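# Seat a capacitor across the comb jig's slot and notches

## Task

Put a single capacitor on the comb jig so that its body rests down inside the long slot and its two leads sit one in each notch of one opposite-facing notch pair (any pair will do).

## Robot and tools

Robot: two arms, left_arm (carrying a five-finger left hand) and right_arm (carrying a right hand). Base poses in the scene frame: left_arm at (+0.052, +0.248, 0) m, quat_wxyz (+1.000, 0, 0, -0.017); right_arm at (-0.037, -0.278, 0) m, quat_wxyz (+1.000, 0, 0, -0.018). A camera stand is fixed behind the arms. Loose objects may occasionally get nudged by outside pushes.

Frames. Scene frame: origin at table-top height halfway between the nominal bases, +z up, +x out across the table, left_arm toward +y. Fixed cameras and the table use it. Each arm reports its hand poses, velocities and targets in its own base frame. Motion offsets are taken along the current Hand target's own axes. The hand point sits 0.05 m in front of the palm and 0.15 m from the wrist face along the fingers: +z runs along straight fingers (tips 0.06-0.07 m past it), +y leaves the palm, +x crosses the palm away from the thumb on the right hand and toward the thumb on the left hand. A wrist bracket on the little-finger side can strike things.

Row layout (28 numbers, all in [-1, 1], always all 28): left dx, dy, dz, rx, ry, rz; left thumb_turn, thumb_bend, index, middle, ring, little; left force_limit, speed; then the same 14 for the right arm. Pose numbers are offsets, not poses: displacement and rotation vector (rx, ry, rz) from the Hand target as it stood when the action or move began; 1.0 equals 0.6 m or 180 degrees. Every row in one action counts from that same start, so sending an offset again moves further. All-zero pose numbers re-command the existing Hand target. Motor numbers: -1 open/straight, +1 closed (thumb_turn +1 = thumb opposite the fingers). Alternatively put grasp numbers a, b, c in the first three motor places and exactly 0 in the last three: a curls index and middle and bends the thumb, b curls ring and little, c swings the thumb in front of the palm; (0,0,0) opens the hand. force_limit maps -1..+1 to about 0..10 N at the fingertip (0..15 N on the two thumb motors); speed rises linearly to full at +0.48 (a full stroke then takes 0.49 s). With the thumb opposed, the hand can enclose objects about 0.035-0.065 m thick, or a handle down to about 0.025 m. To keep a hand unchanged, resend the eight hand numbers of its last executed row; before any row has run, use its hand_measured plus hand_force_limit and hand_speed. Close at speed -0.94 or lower for a gentle grip. To grip harder, raise force_limit and send a target more closed than hand_measured; to ease off, send one more open.

Tools.
execute_actions: actions = list of actions, each a table of up to 15 rows; one row lasts 1/30 s, and a short table repeats its last row to fill 15 steps. cameras = names, ["all"], or []; by default images come only with an empty actions list.
move: target = one row or up to 15 rows, every row an offset from the same starting Hand targets; all arms travel straight lines that finish together within at most 10 s. speed in m/s, 0.002 to 4.3, default 0.25 (turns up to twice that in rad/s), one value or one per target. blend in m rounds corners (0 means stop at each). blocking=false returns after about 0.5 s while motion continues. Paths do not avoid obstacles or the other arm; faster means harder contact and more lag.
wait: seconds 0 to 10; arms hold their last command.
stop: brakes a running move.
zoom_image: camera (cam_high, cam_low, cam_left_wrist, cam_right_wrist), region [x0, y0, x1, y1] in pixels, at most 504 by 504, from the latest image.
show_instructions: displays the reference pages. finished_scene: ends the scene (scene 1), irreversible.
Cameras: cam_high and cam_low 896x504, wrist cameras 672x504 fisheye.

Results list per arm end_effector_position (m) and end_effector_quat_wxyz in the base frame, Hand target (your last commanded pose after clipping, the base for the next offsets), joint positions, velocities (may read within noise) and torques, and per hand hand_measured, hand_stopped_by (moving, target, force, stalled, fault), hand_load_n (fingertip force, positive pushing open; near 0 after a lost grip), hand_force_limit, hand_speed. move adds a move: line such as done, off_target, moving, held or fault, plus limits=paced (pose clipped) or limits=held (steps withheld). A MOTOR HOT line warns of heating.

Behaviour to expect: orientation commands are clipped to 40 degrees from the measured one each step; the hand often stops 1-3 cm (up to 5 cm) short, usually low, without touching anything; the next command, even zeros, retries, or send the remaining distance. To release a push, command a target back beyond the hand point.

Avoid: dropping or releasing a moving part, anything leaving the table, fast or hard contact with fixed or heavy things, any contact between the two arms or one hand gripping the other, overloading fingers, paths near an arm's own base, and long stretched or blocked holds that heat motors toward 100 °C (the arm then collapses for 30-60 s). The finished result must stay in place once the robot lets go.

Each tool is called after "Request:" in YAML: its name, and indented under it one key for each argument.

Reference images:

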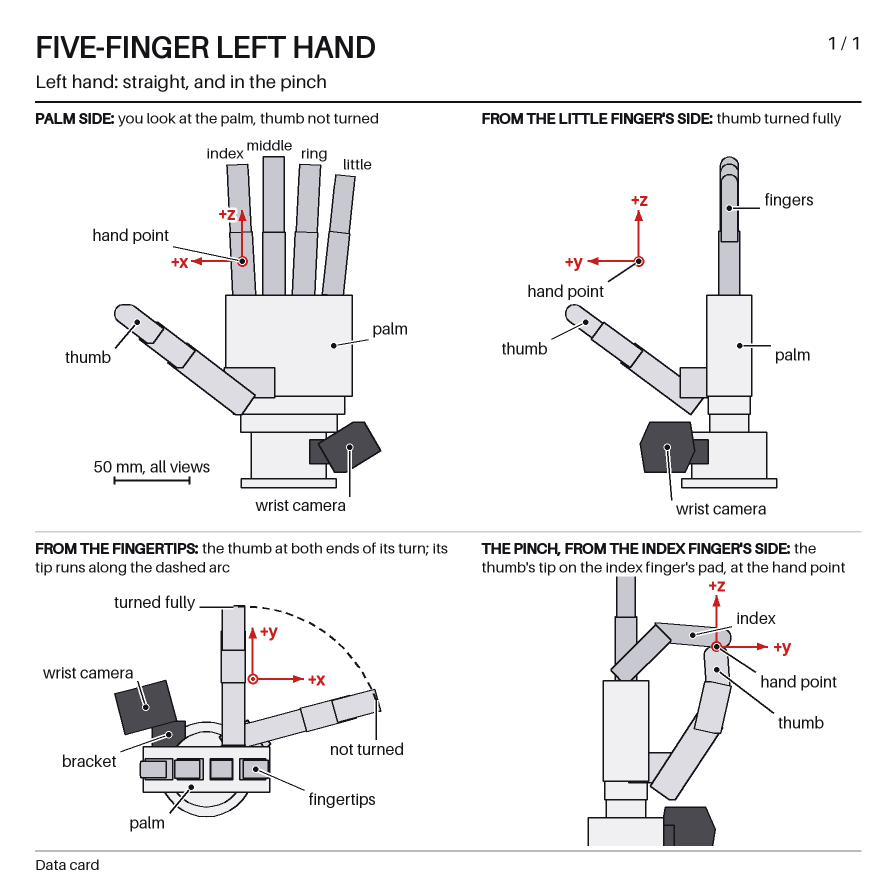

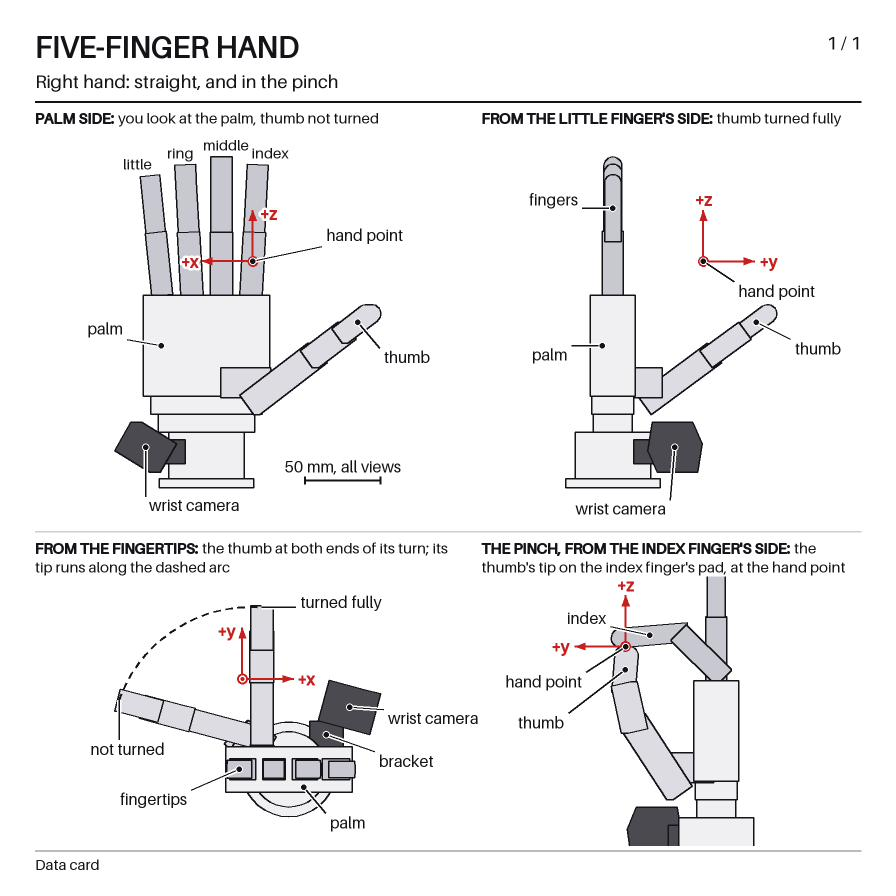

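## Session

Request:
execute_actions:
  actions: []
  cameras: ["all"]

Scene clock: 0.00 s.
left_arm: end_effector_position=(+0.4751, +0.1815, +0.1138) hand_measured=(-1.000, -1.000, -1.000, -1.000, -1.000, -1.000) hand_load_n=(+0.0, +0.0, +0.0, +0.0, +0.0, +0.0) hand_stopped_by=(target, target, target, target, target, target) hand_force_limit=0.00 hand_speed=-0.80 end_effector_quat_wxyz=(+0.173, -0.238, +0.954, -0.058) | right_arm: end_effector_position=(+0.2106, +0.2772, +0.3714) hand_measured=(-1.000, -1.000, -1.000, -1.000, -1.000, -1.000) hand_load_n=(+0.0, -0.5, +0.0, +0.0, +0.0, +0.0) hand_stopped_by=(target, target, target, target, target, target) hand_force_limit=0.00 hand_speed=-0.80 end_effector_quat_wxyz=(+0.324, -0.218, +0.819, +0.420)
Joint positions: left_arm=[0.315 1.583 1.256 -0.903 0.139 1.374] | right_arm=[0.469 0.562 0.696 -0.702 -0.623 1.87]
Joint velocities: within noise
Joint torques (N m): no reading
Heat: left arm: hottest waist 32 °C; right arm: hottest waist 32 °C.
Hand target: left_arm +0.4831, +0.1842, +0.1216; +0.183, -0.237, +0.952, -0.057 | right_arm +0.2111, +0.2775, +0.3911; +0.340, -0.222, +0.810, +0.424

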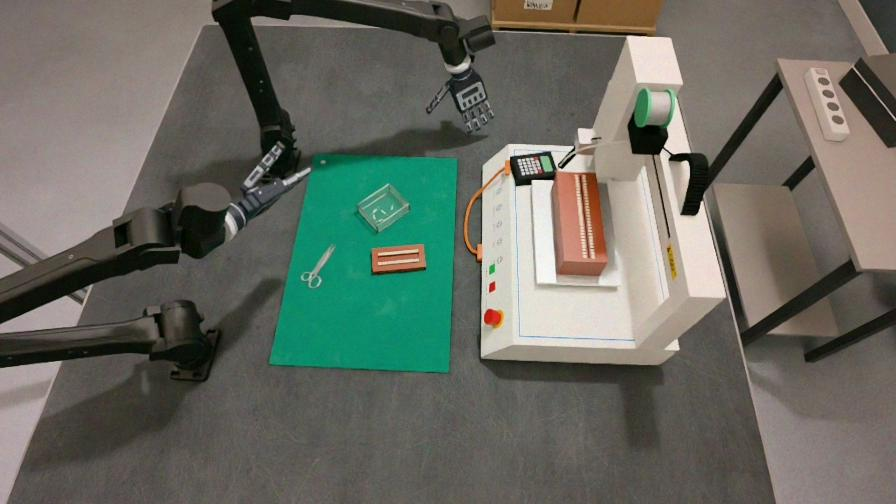

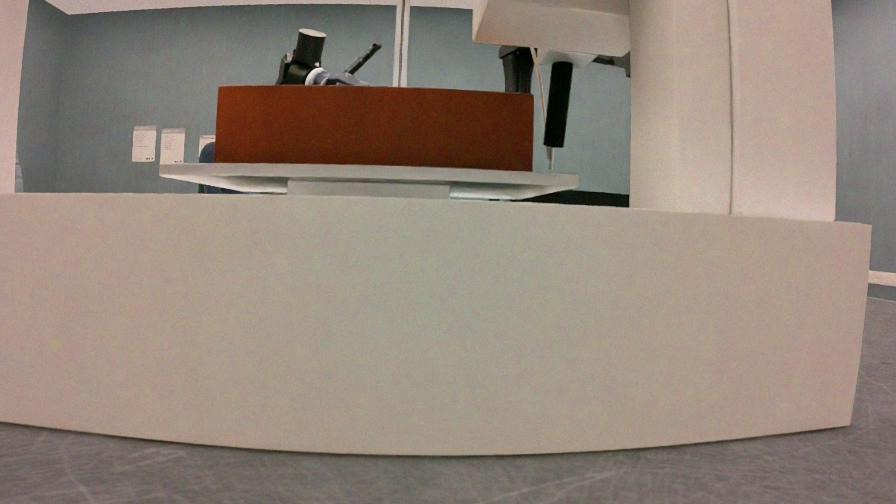

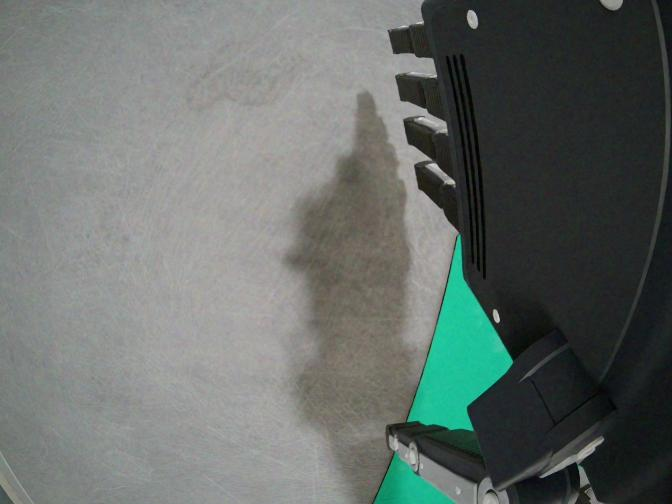

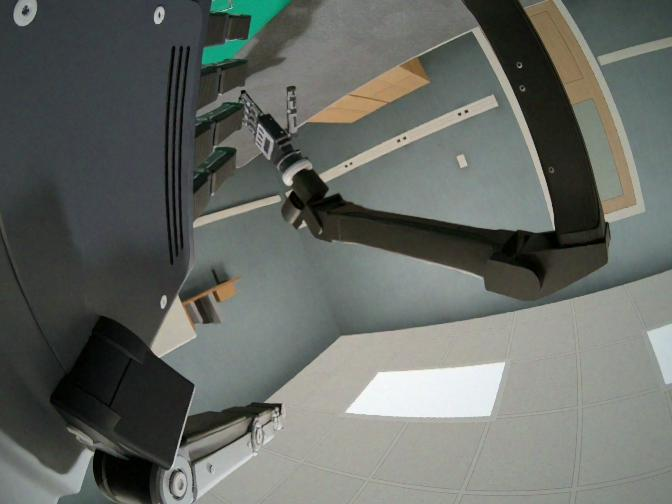

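Request:
zoom_image:
  camera: "cam_high"
  region: [340, 160, 450, 290]

Request:
zoom_image:
  camera: "cam_high"
  region: [350, 180, 420, 236]

Request:
zoom_image:
  camera: "cam_high"
  region: [364, 236, 434, 282]

Scaled by 3.877 from the camera's 896x504 image, which has a finer 1280x720 frame.

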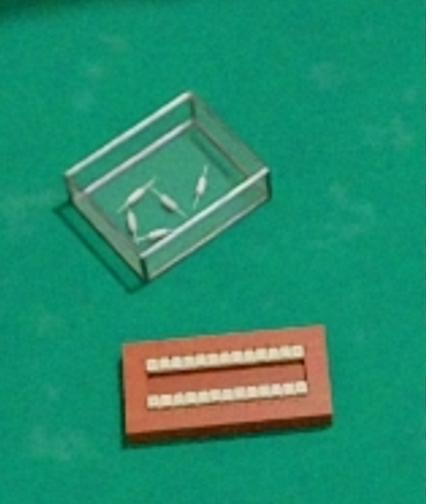

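Scaled by 7.200 from the camera's 896x504 image, which has a finer 1280x720 frame.

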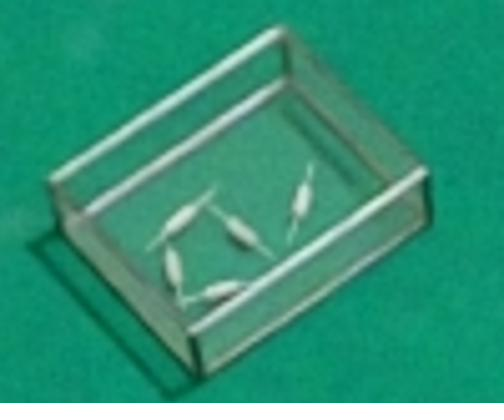

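Scaled by 7.200 from the camera's 896x504 image, which has a finer 1280x720 frame.

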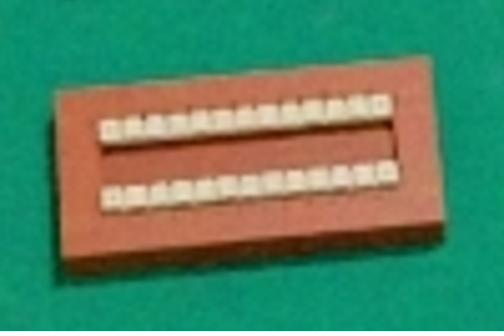

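Request:
zoom_image:
  camera: "cam_high"
  region: [160, 120, 320, 390]

Request:
zoom_image:
  camera: "cam_high"
  region: [400, 0, 520, 150]

Scaled by 1.867 from the camera's 896x504 image, which has a finer 1280x720 frame.

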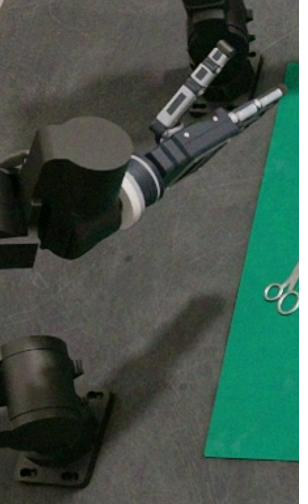

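Scaled by 3.360 from the camera's 896x504 image, which has a finer 1280x720 frame.

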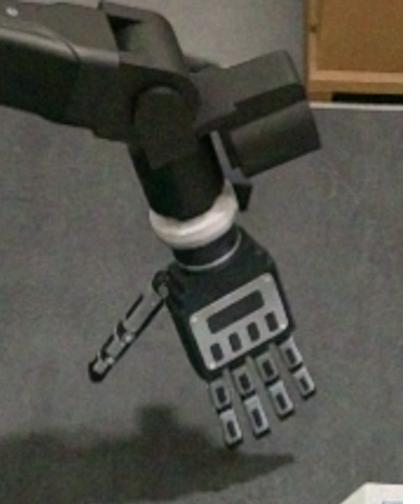

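Request:
move:
  target: [0.4787, -0.3265, -0.1663, 0.1511, -0.0587, -0.2893, 0.6, -0.6, -0.2, 0.98, 0.98, 0.98, -0.5, 0.0, -0.062, -0.4994, -0.4973, 0.3079, -0.2233, 0.1712, -1, -1, -1, -1, -1, -1, 0.0, -0.8]
  speed: 0.35
  cameras: ["all"]

Scene clock: 228.70 s.
left_arm: end_effector_position=(+0.2938, -0.1171, +0.1579) hand_measured=(+0.600, -0.600, -0.200, +0.980, +0.980, +0.980) hand_load_n=(+0.0, +0.0, +0.0, +0.0, +0.0, +0.0) hand_stopped_by=(target, target, target, target, target, target) hand_force_limit=-0.50 hand_speed=0.00 end_effector_quat_wxyz=(+0.272, -0.582, +0.698, -0.316) | right_arm: end_effector_position=(+0.3195, -0.1298, +0.3753) hand_measured=(-1.000, -1.000, -1.000, -1.000, -1.000, -1.000) hand_load_n=(+0.0, +0.0, +0.5, +0.0, +0.0, +0.0) hand_stopped_by=(target, target, target, target, target, target) hand_force_limit=0.00 hand_speed=-0.80 end_effector_quat_wxyz=(+0.520, +0.319, +0.782, +0.131)
Joint positions: left_arm=[-0.346 0.678 0.569 -0.61 -0.136 -0.104] | right_arm=[-0.846 0.549 0.696 -0.701 -0.627 1.858]
Joint torques (N m): left_arm=[-1.55 -1.03 8.9 2 -0.3 -0.17] | right_arm=[-0.38 0.38 10.86 2.62 -0.12 0.13]
Heat: left arm: hottest elbow 39 °C; right arm: hottest elbow 50 °C.
Hand target: left_arm +0.2941, -0.1218, +0.1599; +0.272, -0.582, +0.694, -0.324 | right_arm +0.3221, -0.1322, +0.3803; +0.527, +0.318, +0.777, +0.129
Off the commanded pose: left_arm 0.005 m, 1 deg | right_arm 0.006 m, 1 deg.
move: done

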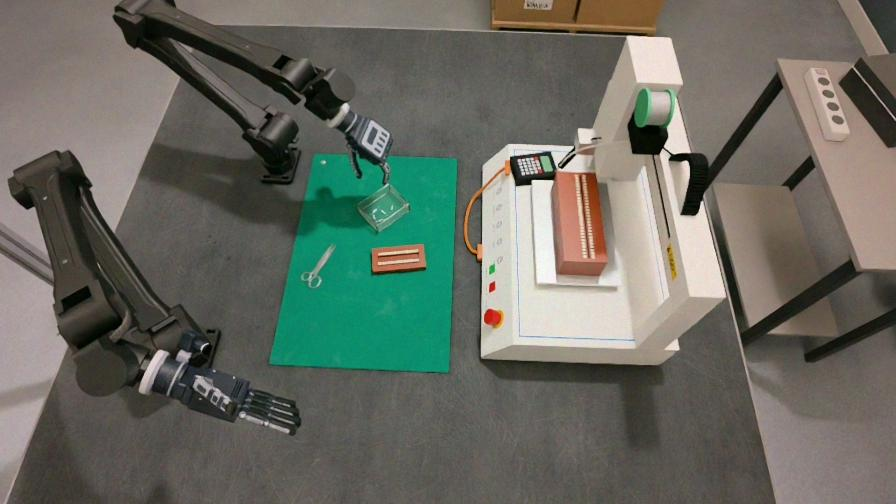

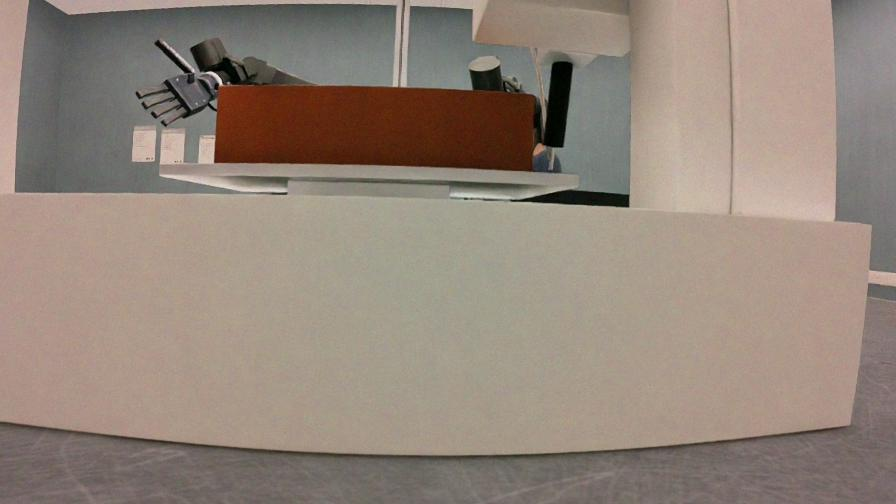

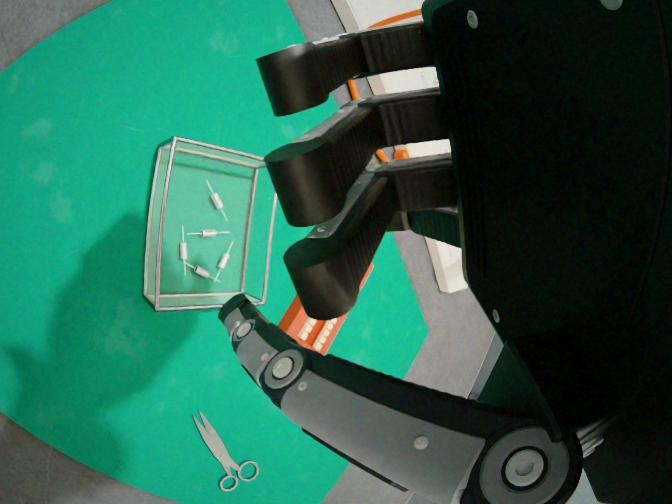

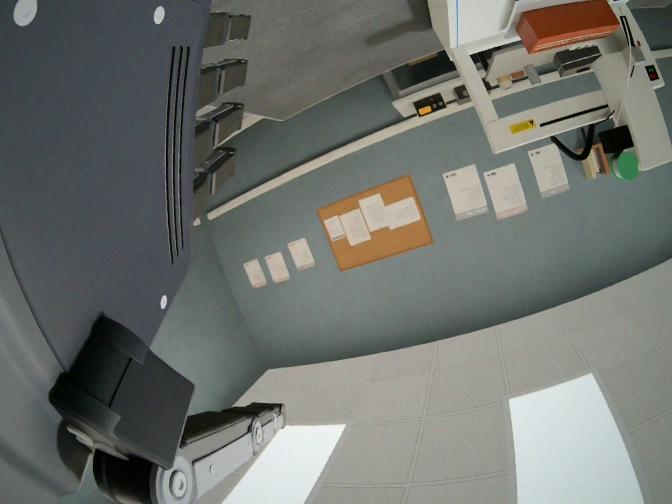

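Request:
zoom_image:
  camera: "cam_left_wrist"
  region: [120, 120, 480, 390]

Request:
zoom_image:
  camera: "cam_high"
  region: [310, 80, 450, 290]

Scaled by 1.400 from the camera's 672x504 image, which has a finer 960x720 frame.

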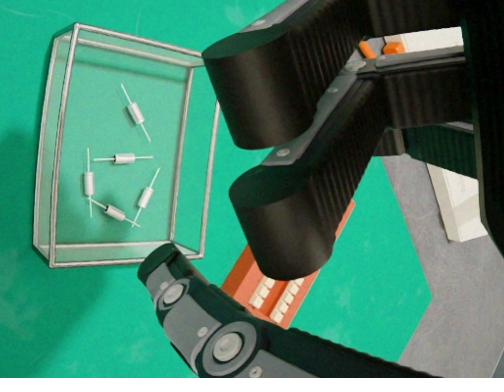

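Scaled by 2.400 from the camera's 896x504 image, which has a finer 1280x720 frame.

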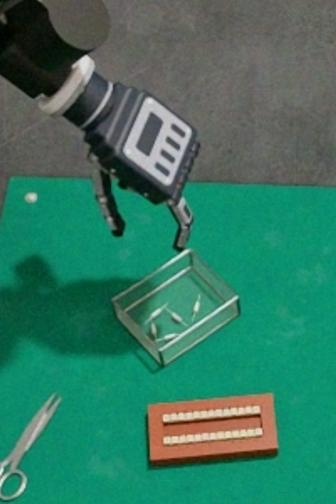

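Request:
move:
  target: [0,0,0,0,0,0, 0.6, -0.25, 0.2, 0.98, 0.98, 0.98, -0.5, 0.0, 0,0,0,0,0,0, -1, -1, -1, -1, -1, -1, 0.0, -0.8]
  cameras: ["cam_high","cam_left_wrist"]

Request:
zoom_image:
  camera: "cam_high"
  region: [330, 100, 430, 240]

Request:
zoom_image:
  camera: "cam_left_wrist"
  region: [120, 120, 480, 390]

Scene clock: 264.37 s.
left_arm: end_effector_position=(+0.2938, -0.1170, +0.1580) hand_measured=(+0.600, -0.250, +0.200, +0.980, +0.980, +0.980) hand_load_n=(+0.0, +0.0, +0.0, +0.0, +0.0, +0.0) hand_stopped_by=(target, target, target, target, target, target) hand_force_limit=-0.50 hand_speed=0.00 end_effector_quat_wxyz=(+0.272, -0.583, +0.698, -0.316) | right_arm: end_effector_position=(+0.3195, -0.1299, +0.3753) hand_measured=(-1.000, -1.000, -1.000, -1.000, -1.000, -1.000) hand_load_n=(+0.0, +0.0, +0.0, +0.0, +0.0, +0.0) hand_stopped_by=(target, target, target, target, target, target) hand_force_limit=0.00 hand_speed=-0.80 end_effector_quat_wxyz=(+0.520, +0.320, +0.781, +0.131)
Joint positions: left_arm=[-0.346 0.678 0.569 -0.61 -0.137 -0.105] | right_arm=[-0.846 0.549 0.696 -0.701 -0.627 1.859]
Joint torques (N m): left_arm=[-1.67 -0.97 8.88 2 -0.31 -0.16] | right_arm=[-0.38 0.44 10.85 2.65 -0.13 0.13]
Heat: left arm: hottest elbow 36 °C; right arm: hottest elbow 47 °C.
Hand target: left_arm +0.2941, -0.1217, +0.1599; +0.272, -0.582, +0.694, -0.324 | right_arm +0.3221, -0.1322, +0.3803; +0.527, +0.318, +0.777, +0.129
Off the commanded pose: left_arm 0.005 m, 1 deg | right_arm 0.006 m, 1 deg.
move: done
Images, in order (width x height): cam_high 896x504, cam_left_wrist 672x504.

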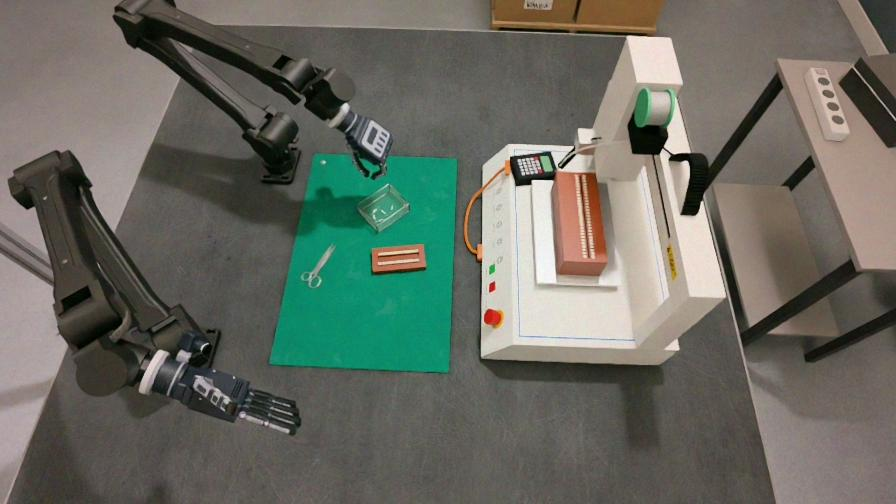

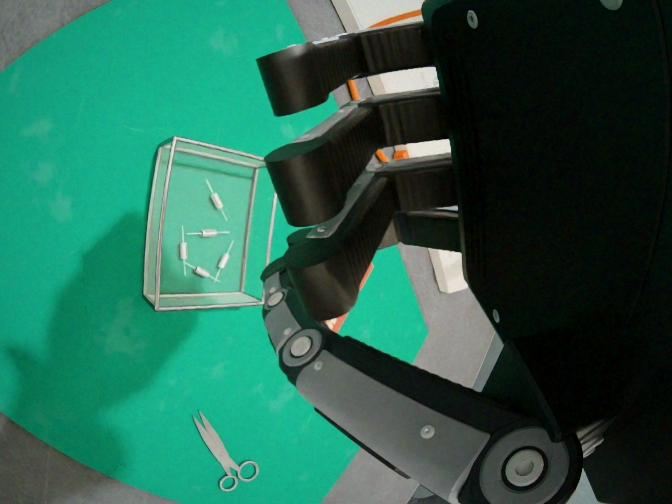

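Scaled by 3.600 from the camera's 896x504 image, which has a finer 1280x720 frame.

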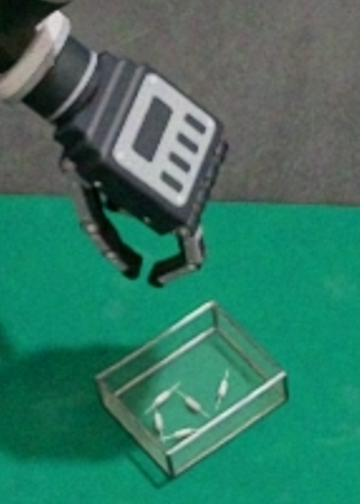

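Scaled by 1.400 from the camera's 672x504 image, which has a finer 960x720 frame.

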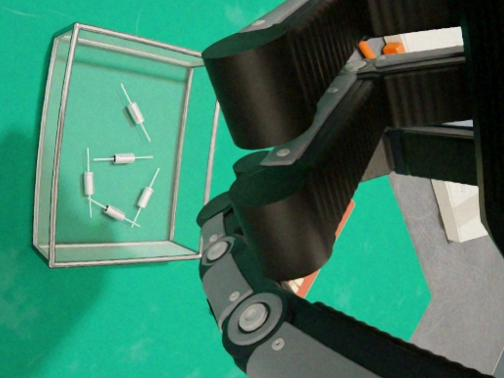

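Request:
zoom_image:
  camera: "cam_high"
  region: [230, 90, 330, 200]

Request:
zoom_image:
  camera: "cam_high"
  region: [150, 290, 250, 400]

Scaled by 4.582 from the camera's 896x504 image, which has a finer 1280x720 frame.

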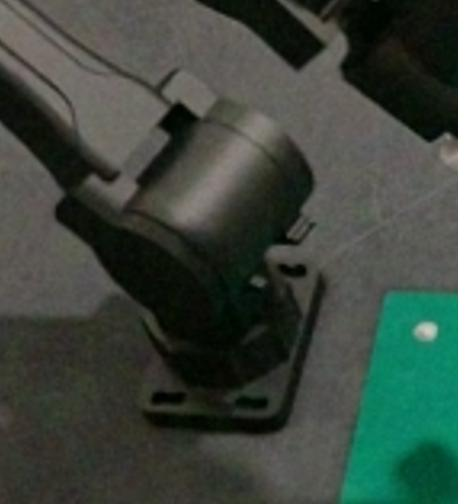

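Scaled by 4.582 from the camera's 896x504 image, which has a finer 1280x720 frame.

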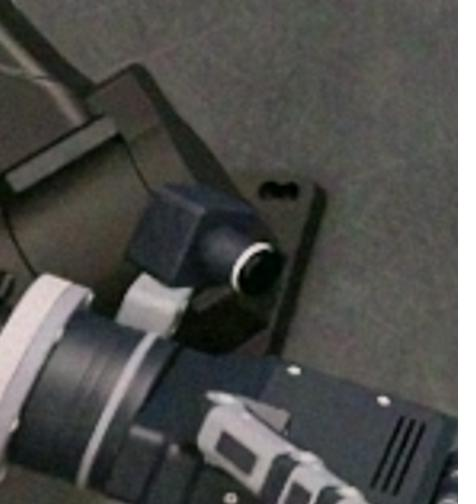

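Request:
move:
  target: [-0.0343, 0.0741, 0.1190, 0.1221, -0.0343, -0.0190, 0.65, -0.17, 0.05, 0.98, 0.98, 0.98, -0.5, 0.0, 0,0,0,0,0,0, -1, -1, -1, -1, -1, -1, 0.0, -0.8]
  cameras: ["cam_high","cam_left_wrist"]

Request:
zoom_image:
  camera: "cam_high"
  region: [340, 140, 430, 240]

Request:
zoom_image:
  camera: "cam_left_wrist"
  region: [120, 120, 420, 345]

Scene clock: 550.20 s.
left_arm: end_effector_position=(+0.3240, -0.1022, +0.0815) hand_measured=(+0.650, -0.170, +0.050, +0.980, +0.980, +0.980) hand_load_n=(+0.0, +0.0, +0.0, +0.0, +0.0, +0.0) hand_stopped_by=(target, target, target, target, target, target) hand_force_limit=-0.50 hand_speed=0.00 end_effector_quat_wxyz=(-0.406, +0.560, -0.584, +0.424) | right_arm: end_effector_position=(+0.3195, -0.1299, +0.3753) hand_measured=(-1.000, -1.000, -1.000, -1.000, -1.000, -1.000) hand_load_n=(+0.0, +0.0, +0.0, +0.0, +0.0, +0.0) hand_stopped_by=(target, target, target, target, target, target) hand_force_limit=0.00 hand_speed=-0.80 end_effector_quat_wxyz=(+0.520, +0.320, +0.781, +0.131)
Joint positions: left_arm=[-0.38 0.718 0.144 0.24 -0.32 -0.11] | right_arm=[-0.846 0.549 0.696 -0.701 -0.627 1.859]
Joint torques (N m): left_arm=[-1.55 1.44 7.75 2.52 -0.32 -0.01] | right_arm=[-0.44 0.32 10.85 2.62 -0.12 0.13]
Heat: left arm: hottest elbow 36 °C; right arm: hottest elbow 47 °C.
Hand target: left_arm +0.3235, -0.1061, +0.0802; -0.405, +0.557, -0.586, +0.427 | right_arm +0.3221, -0.1322, +0.3803; +0.527, +0.318, +0.777, +0.129
Off the commanded pose: left_arm 0.004 m, 1 deg | right_arm 0.006 m, 1 deg.
move: done
Images, in order (width x height): cam_high 896x504, cam_left_wrist 672x504.

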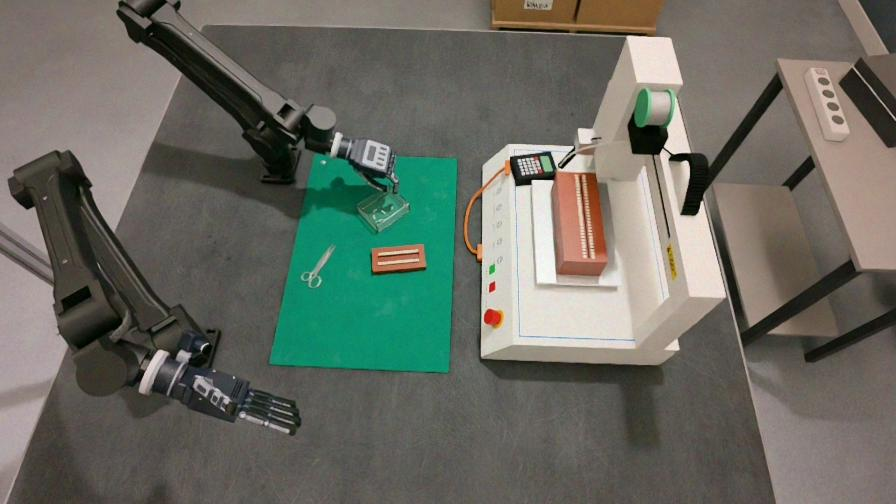

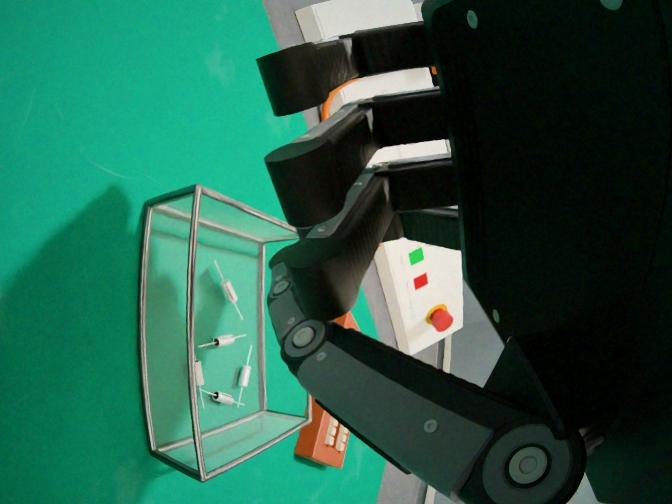

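Scaled by 5.040 from the camera's 896x504 image, which has a finer 1280x720 frame.

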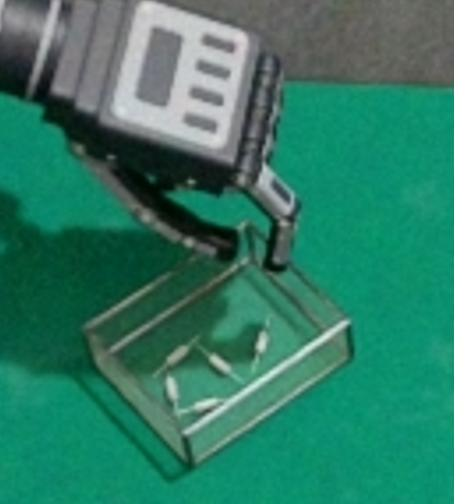

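Scaled by 1.680 from the camera's 672x504 image, which has a finer 960x720 frame.

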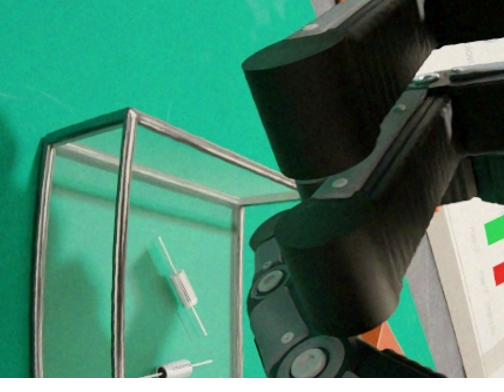

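Request:
move:
  target: [0.0070, 0.0899, 0.0226, 0, 0, 0, 0.65, -0.17, 0.05, 0.98, 0.98, 0.98, -0.5, 0.0, 0,0,0,0,0,0, -1, -1, -1, -1, -1, -1, 0.0, -0.8]
  cameras: ["cam_high","cam_left_wrist"]
  speed: 0.1

Request:
zoom_image:
  camera: "cam_high"
  region: [355, 160, 425, 240]

Request:
zoom_image:
  camera: "cam_left_wrist"
  region: [120, 120, 420, 345]

Scene clock: 598.27 s.
left_arm: end_effector_position=(+0.3304, -0.1126, +0.0415) hand_measured=(+0.650, -0.170, +0.050, +0.980, +0.980, +0.980) hand_load_n=(+1.0, -1.0, +0.0, +0.0, +0.0, +0.0) hand_stopped_by=(target, target, target, target, target, target) hand_force_limit=-0.50 hand_speed=0.00 end_effector_quat_wxyz=(-0.411, +0.554, -0.572, +0.443) | right_arm: end_effector_position=(+0.3195, -0.1299, +0.3753) hand_measured=(-1.000, -1.000, -1.000, -1.000, -1.000, -1.000) hand_load_n=(+0.0, +0.0, +0.0, +0.0, +0.0, +0.0) hand_stopped_by=(target, target, target, target, target, target) hand_force_limit=0.00 hand_speed=-0.80 end_effector_quat_wxyz=(+0.520, +0.320, +0.781, +0.131)
Joint positions: left_arm=[-0.413 1.08 0.067 0.723 -0.345 -0.123] | right_arm=[-0.846 0.549 0.696 -0.701 -0.627 1.859]
Joint torques (N m): left_arm=[-1.38 0.32 3.82 1.8 -0.46 0] | right_arm=[-0.38 0.44 10.86 2.61 -0.12 0.13]
Heat: left arm: hottest elbow 35 °C; right arm: hottest elbow 47 °C.
Hand target: left_arm +0.3195, -0.1101, +0.0245; -0.405, +0.557, -0.587, +0.427 | right_arm +0.3221, -0.1322, +0.3803; +0.527, +0.318, +0.777, +0.129
Off the commanded pose: left_arm 0.020 m, 3 deg | right_arm 0.006 m, 1 deg.
move: off_target (left_arm)
Images, in order (width x height): cam_high 896x504, cam_left_wrist 672x504.

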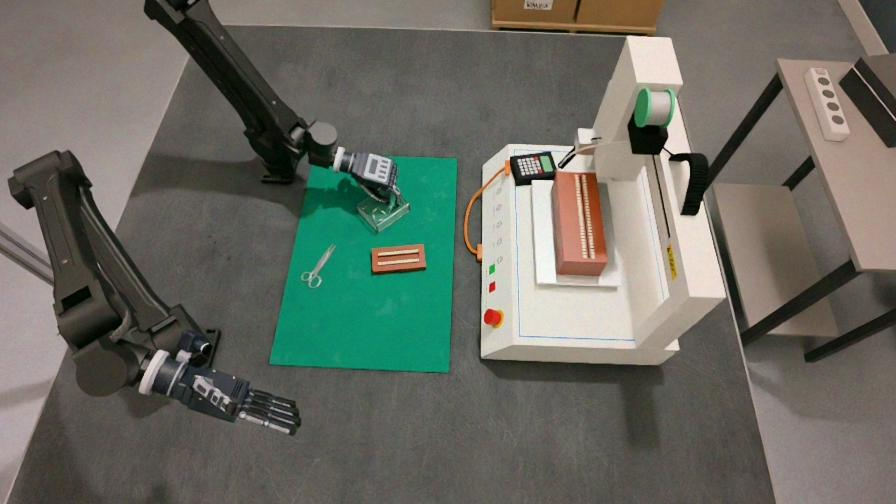

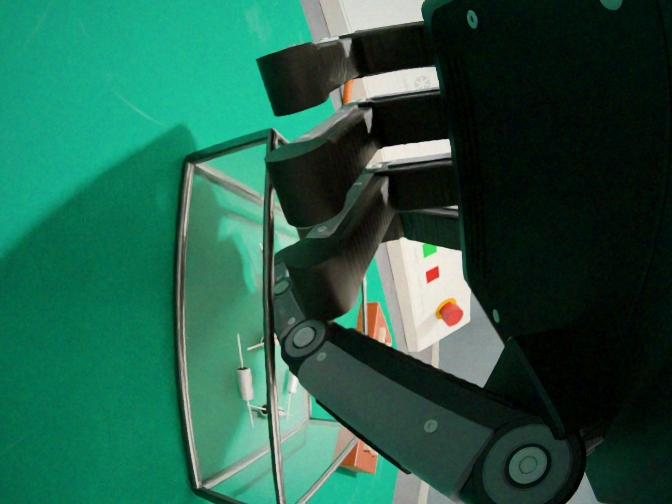

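Scaled by 6.300 from the camera's 896x504 image, which has a finer 1280x720 frame.

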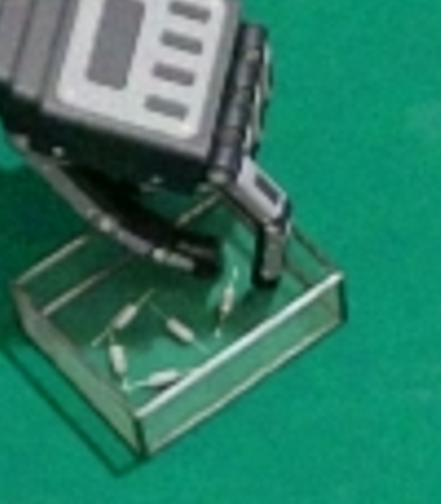

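Scaled by 1.680 from the camera's 672x504 image, which has a finer 960x720 frame.

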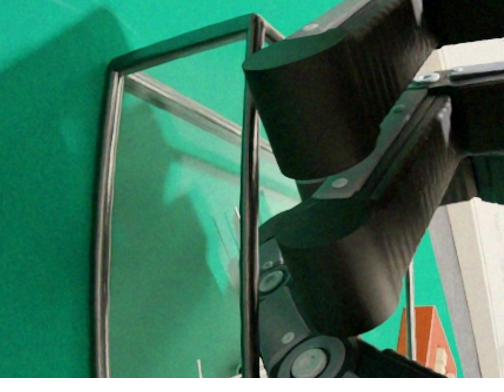

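Request:
zoom_image:
  camera: "cam_high"
  region: [355, 180, 415, 235]

Request:
zoom_image:
  camera: "cam_left_wrist"
  region: [150, 200, 450, 504]

Scaled by 8.400 from the camera's 896x504 image, which has a finer 1280x720 frame.

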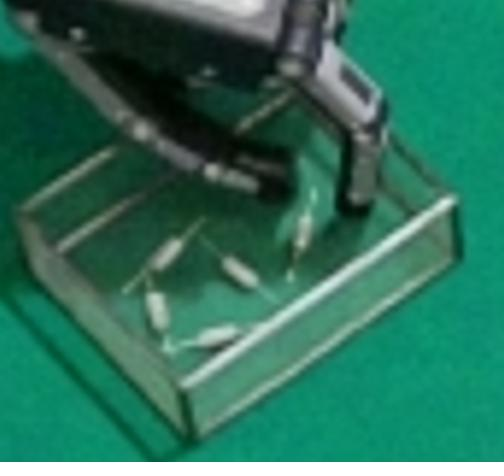

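Scaled by 1.658 from the camera's 672x504 image, which has a finer 960x720 frame.

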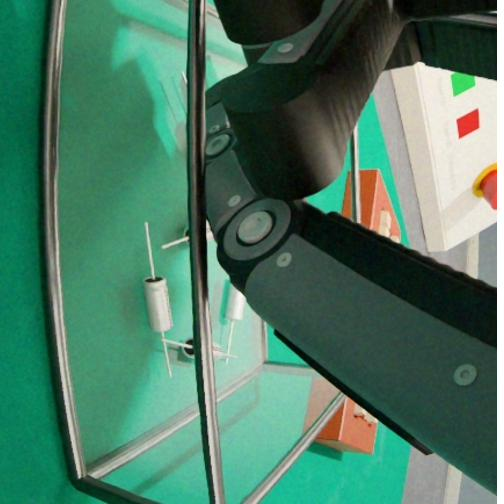

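Request:
move:
  target:
    - [0, -0.1427, -0.0463, 0, 0, 0, 0.65, -0.17, 0.05, 0.98, 0.98, 0.98, -0.5, 0.0, 0,0,0,0,0,0, -1, -1, -1, -1, -1, -1, 0.0, -0.8]
    - [0.0048, -0.1083, -0.0470, -0.1850, -0.2708, -0.1321, 0.65, -0.45, 0.31, 1.0, 1.0, 1.0, -0.5, 0.0, 0,0,0,0,0,0, -1, -1, -1, -1, -1, -1, 0.0, -0.8]
  cameras: ["cam_high","cam_left_wrist"]
  speed: 0.3

Request:
zoom_image:
  camera: "cam_high"
  region: [340, 140, 430, 240]

Request:
zoom_image:
  camera: "cam_left_wrist"
  region: [120, 120, 420, 345]

Scene clock: 841.17 s.
left_arm: end_effector_position=(+0.2988, -0.1068, +0.0854) hand_measured=(+0.650, -0.450, +0.310, +1.000, +1.000, +1.000) hand_load_n=(+0.0, +0.0, +0.0, +0.0, +0.0, +0.0) hand_stopped_by=(target, target, target, target, target, target) hand_force_limit=-0.50 hand_speed=0.00 end_effector_quat_wxyz=(-0.346, +0.867, -0.356, +0.048) | right_arm: end_effector_position=(+0.3195, -0.1299, +0.3753) hand_measured=(-1.000, -1.000, -1.000, -1.000, -1.000, -1.000) hand_load_n=(+0.0, +0.0, +0.0, +0.0, +0.0, +0.0) hand_stopped_by=(target, target, target, target, target, target) hand_force_limit=0.00 hand_speed=-0.80 end_effector_quat_wxyz=(+0.520, +0.320, +0.781, +0.131)
Joint positions: left_arm=[-0.59 1.219 0.786 -1.192 -0.711 -1.401] | right_arm=[-0.846 0.549 0.696 -0.701 -0.627 1.859]
Joint torques (N m): left_arm=[0.26 -4.66 10.59 -0.12 -0.58 -0.15] | right_arm=[-0.44 0.32 10.85 2.63 -0.12 0.13]
Heat: left arm: hottest elbow 32 °C; right arm: hottest elbow 48 °C.
Hand target: left_arm +0.3126, -0.1127, +0.0951; -0.343, +0.873, -0.343, +0.056 | right_arm +0.3221, -0.1322, +0.3803; +0.527, +0.318, +0.777, +0.129
Off the commanded pose: left_arm 0.018 m, 2 deg | right_arm 0.006 m, 1 deg.
move: off_target (left_arm); target 2's new numbers were sent with left_arm's hand 0.018 m and 2 deg from that target
Images, in order (width x height): cam_high 896x504, cam_left_wrist 672x504.

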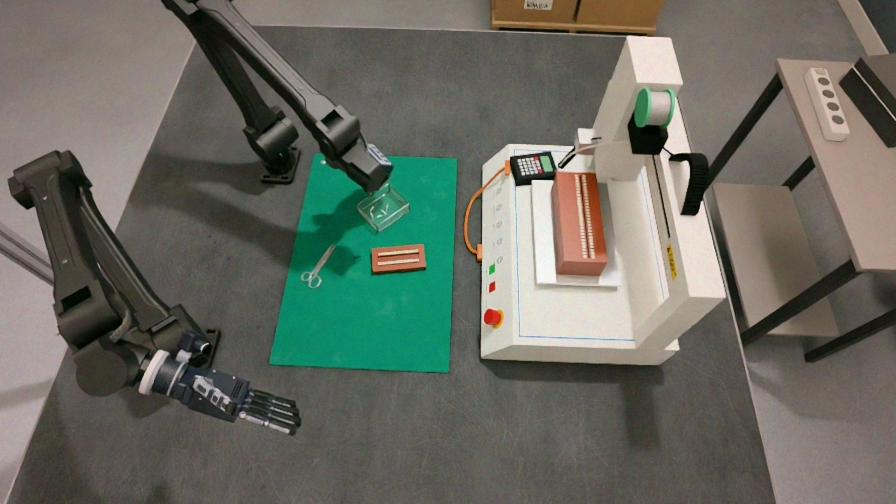

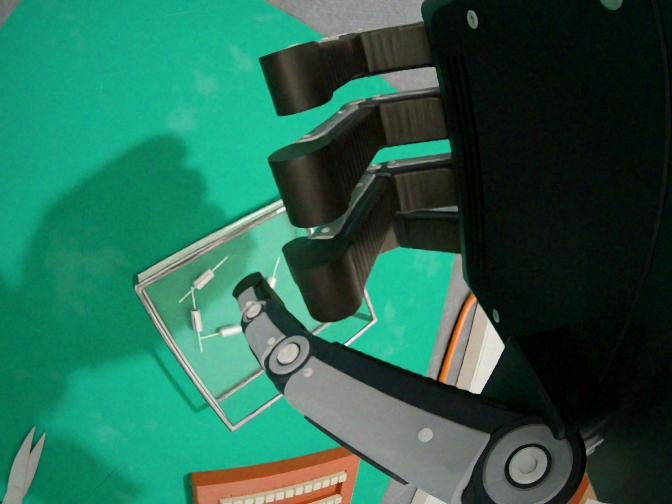

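Scaled by 5.040 from the camera's 896x504 image, which has a finer 1280x720 frame.

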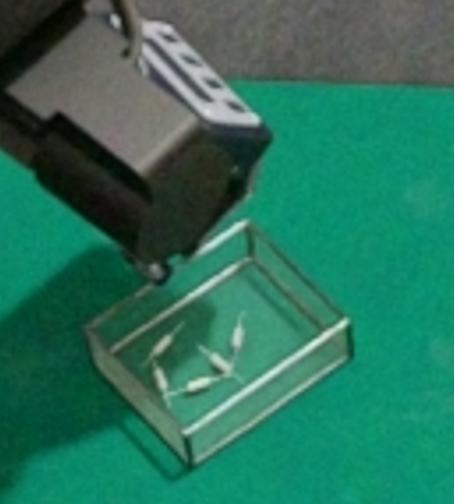

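Scaled by 1.680 from the camera's 672x504 image, which has a finer 960x720 frame.

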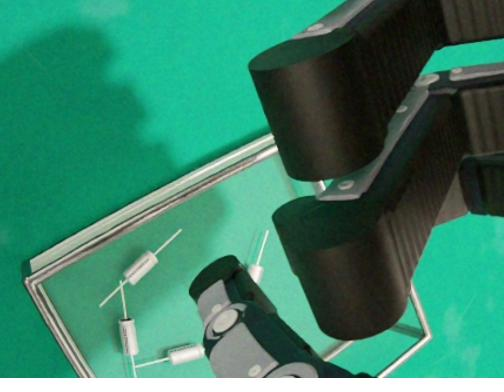

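Request:
move:
  target: [0.0115, 0.0022, 0.0293, 0.0977, 0.2454, 0.1688, 0.65, -0.35, 0.23, 1.0, 1.0, 1.0, -0.5, 0.0, 0,0,0,0,0,0, -1, -1, -1, -1, -1, -1, 0.0, -0.8]
  cameras: ["cam_high","cam_left_wrist"]
  speed: 0.3

Request:
zoom_image:
  camera: "cam_high"
  region: [355, 160, 425, 240]

Request:
zoom_image:
  camera: "cam_left_wrist"
  region: [120, 120, 420, 345]

Scene clock: 968.53 s.
left_arm: end_effector_position=(+0.3196, -0.1115, +0.0757) hand_measured=(+0.650, -0.350, +0.230, +1.000, +1.000, +1.000) hand_load_n=(+0.0, +0.5, +0.0, +0.0, +0.0, +0.0) hand_stopped_by=(target, target, target, target, target, target) hand_force_limit=-0.50 hand_speed=0.00 end_effector_quat_wxyz=(-0.310, +0.614, -0.646, +0.330) | right_arm: end_effector_position=(+0.3195, -0.1299, +0.3753) hand_measured=(-1.000, -1.000, -1.000, -1.000, -1.000, -1.000) hand_load_n=(+0.0, +0.0, +0.0, +0.0, +0.0, +0.0) hand_stopped_by=(target, target, target, target, target, target) hand_force_limit=0.00 hand_speed=-0.80 end_effector_quat_wxyz=(+0.520, +0.320, +0.781, +0.131)
Joint positions: left_arm=[-0.35 0.817 0.358 -0.194 -0.236 -0.182] | right_arm=[-0.846 0.549 0.696 -0.701 -0.627 1.859]
Joint torques (N m): left_arm=[0.44 -2.2 8.03 2.24 -0.14 0.14] | right_arm=[-0.5 0.44 10.86 2.65 -0.12 0.13]
Heat: left arm: hottest elbow 41 °C; right arm: hottest elbow 49 °C.
Hand target: left_arm +0.3229, -0.1079, +0.0799; -0.318, +0.610, -0.643, +0.335 | right_arm +0.3221, -0.1322, +0.3803; +0.527, +0.318, +0.777, +0.129
Off the commanded pose: left_arm 0.006 m, 1 deg | right_arm 0.006 m, 1 deg.
move: done
Images, in order (width x height): cam_high 896x504, cam_left_wrist 672x504.

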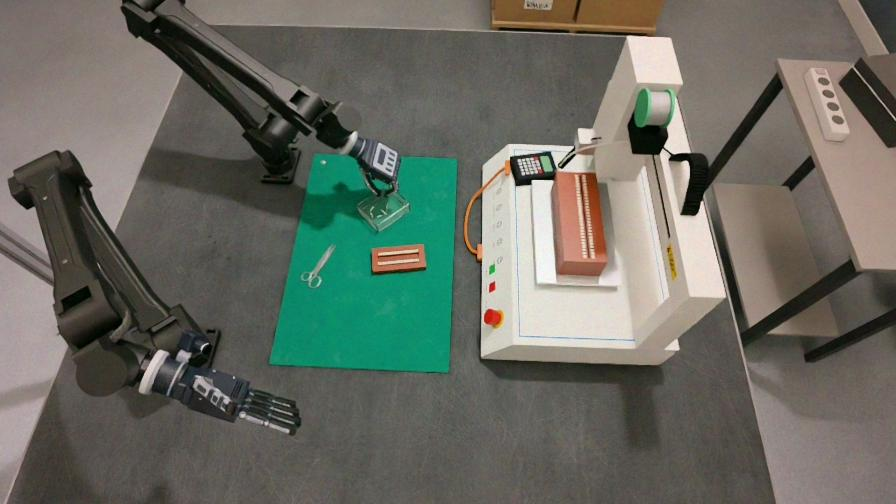

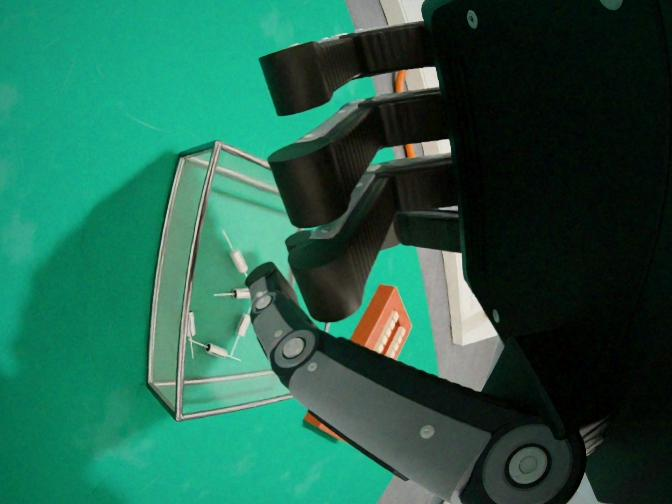

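Scaled by 6.300 from the camera's 896x504 image, which has a finer 1280x720 frame.

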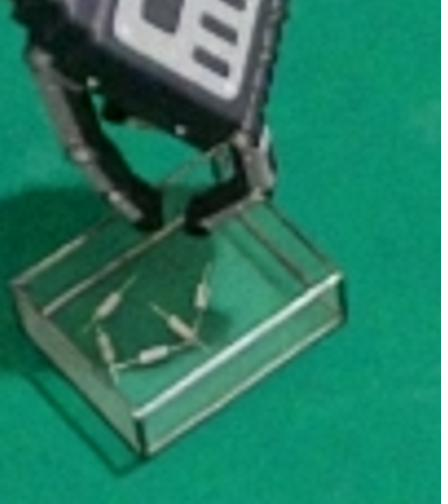

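Scaled by 1.680 from the camera's 672x504 image, which has a finer 960x720 frame.

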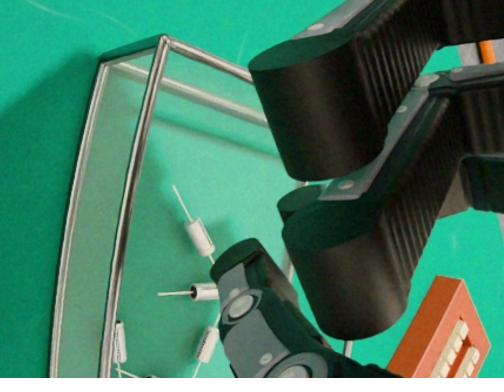

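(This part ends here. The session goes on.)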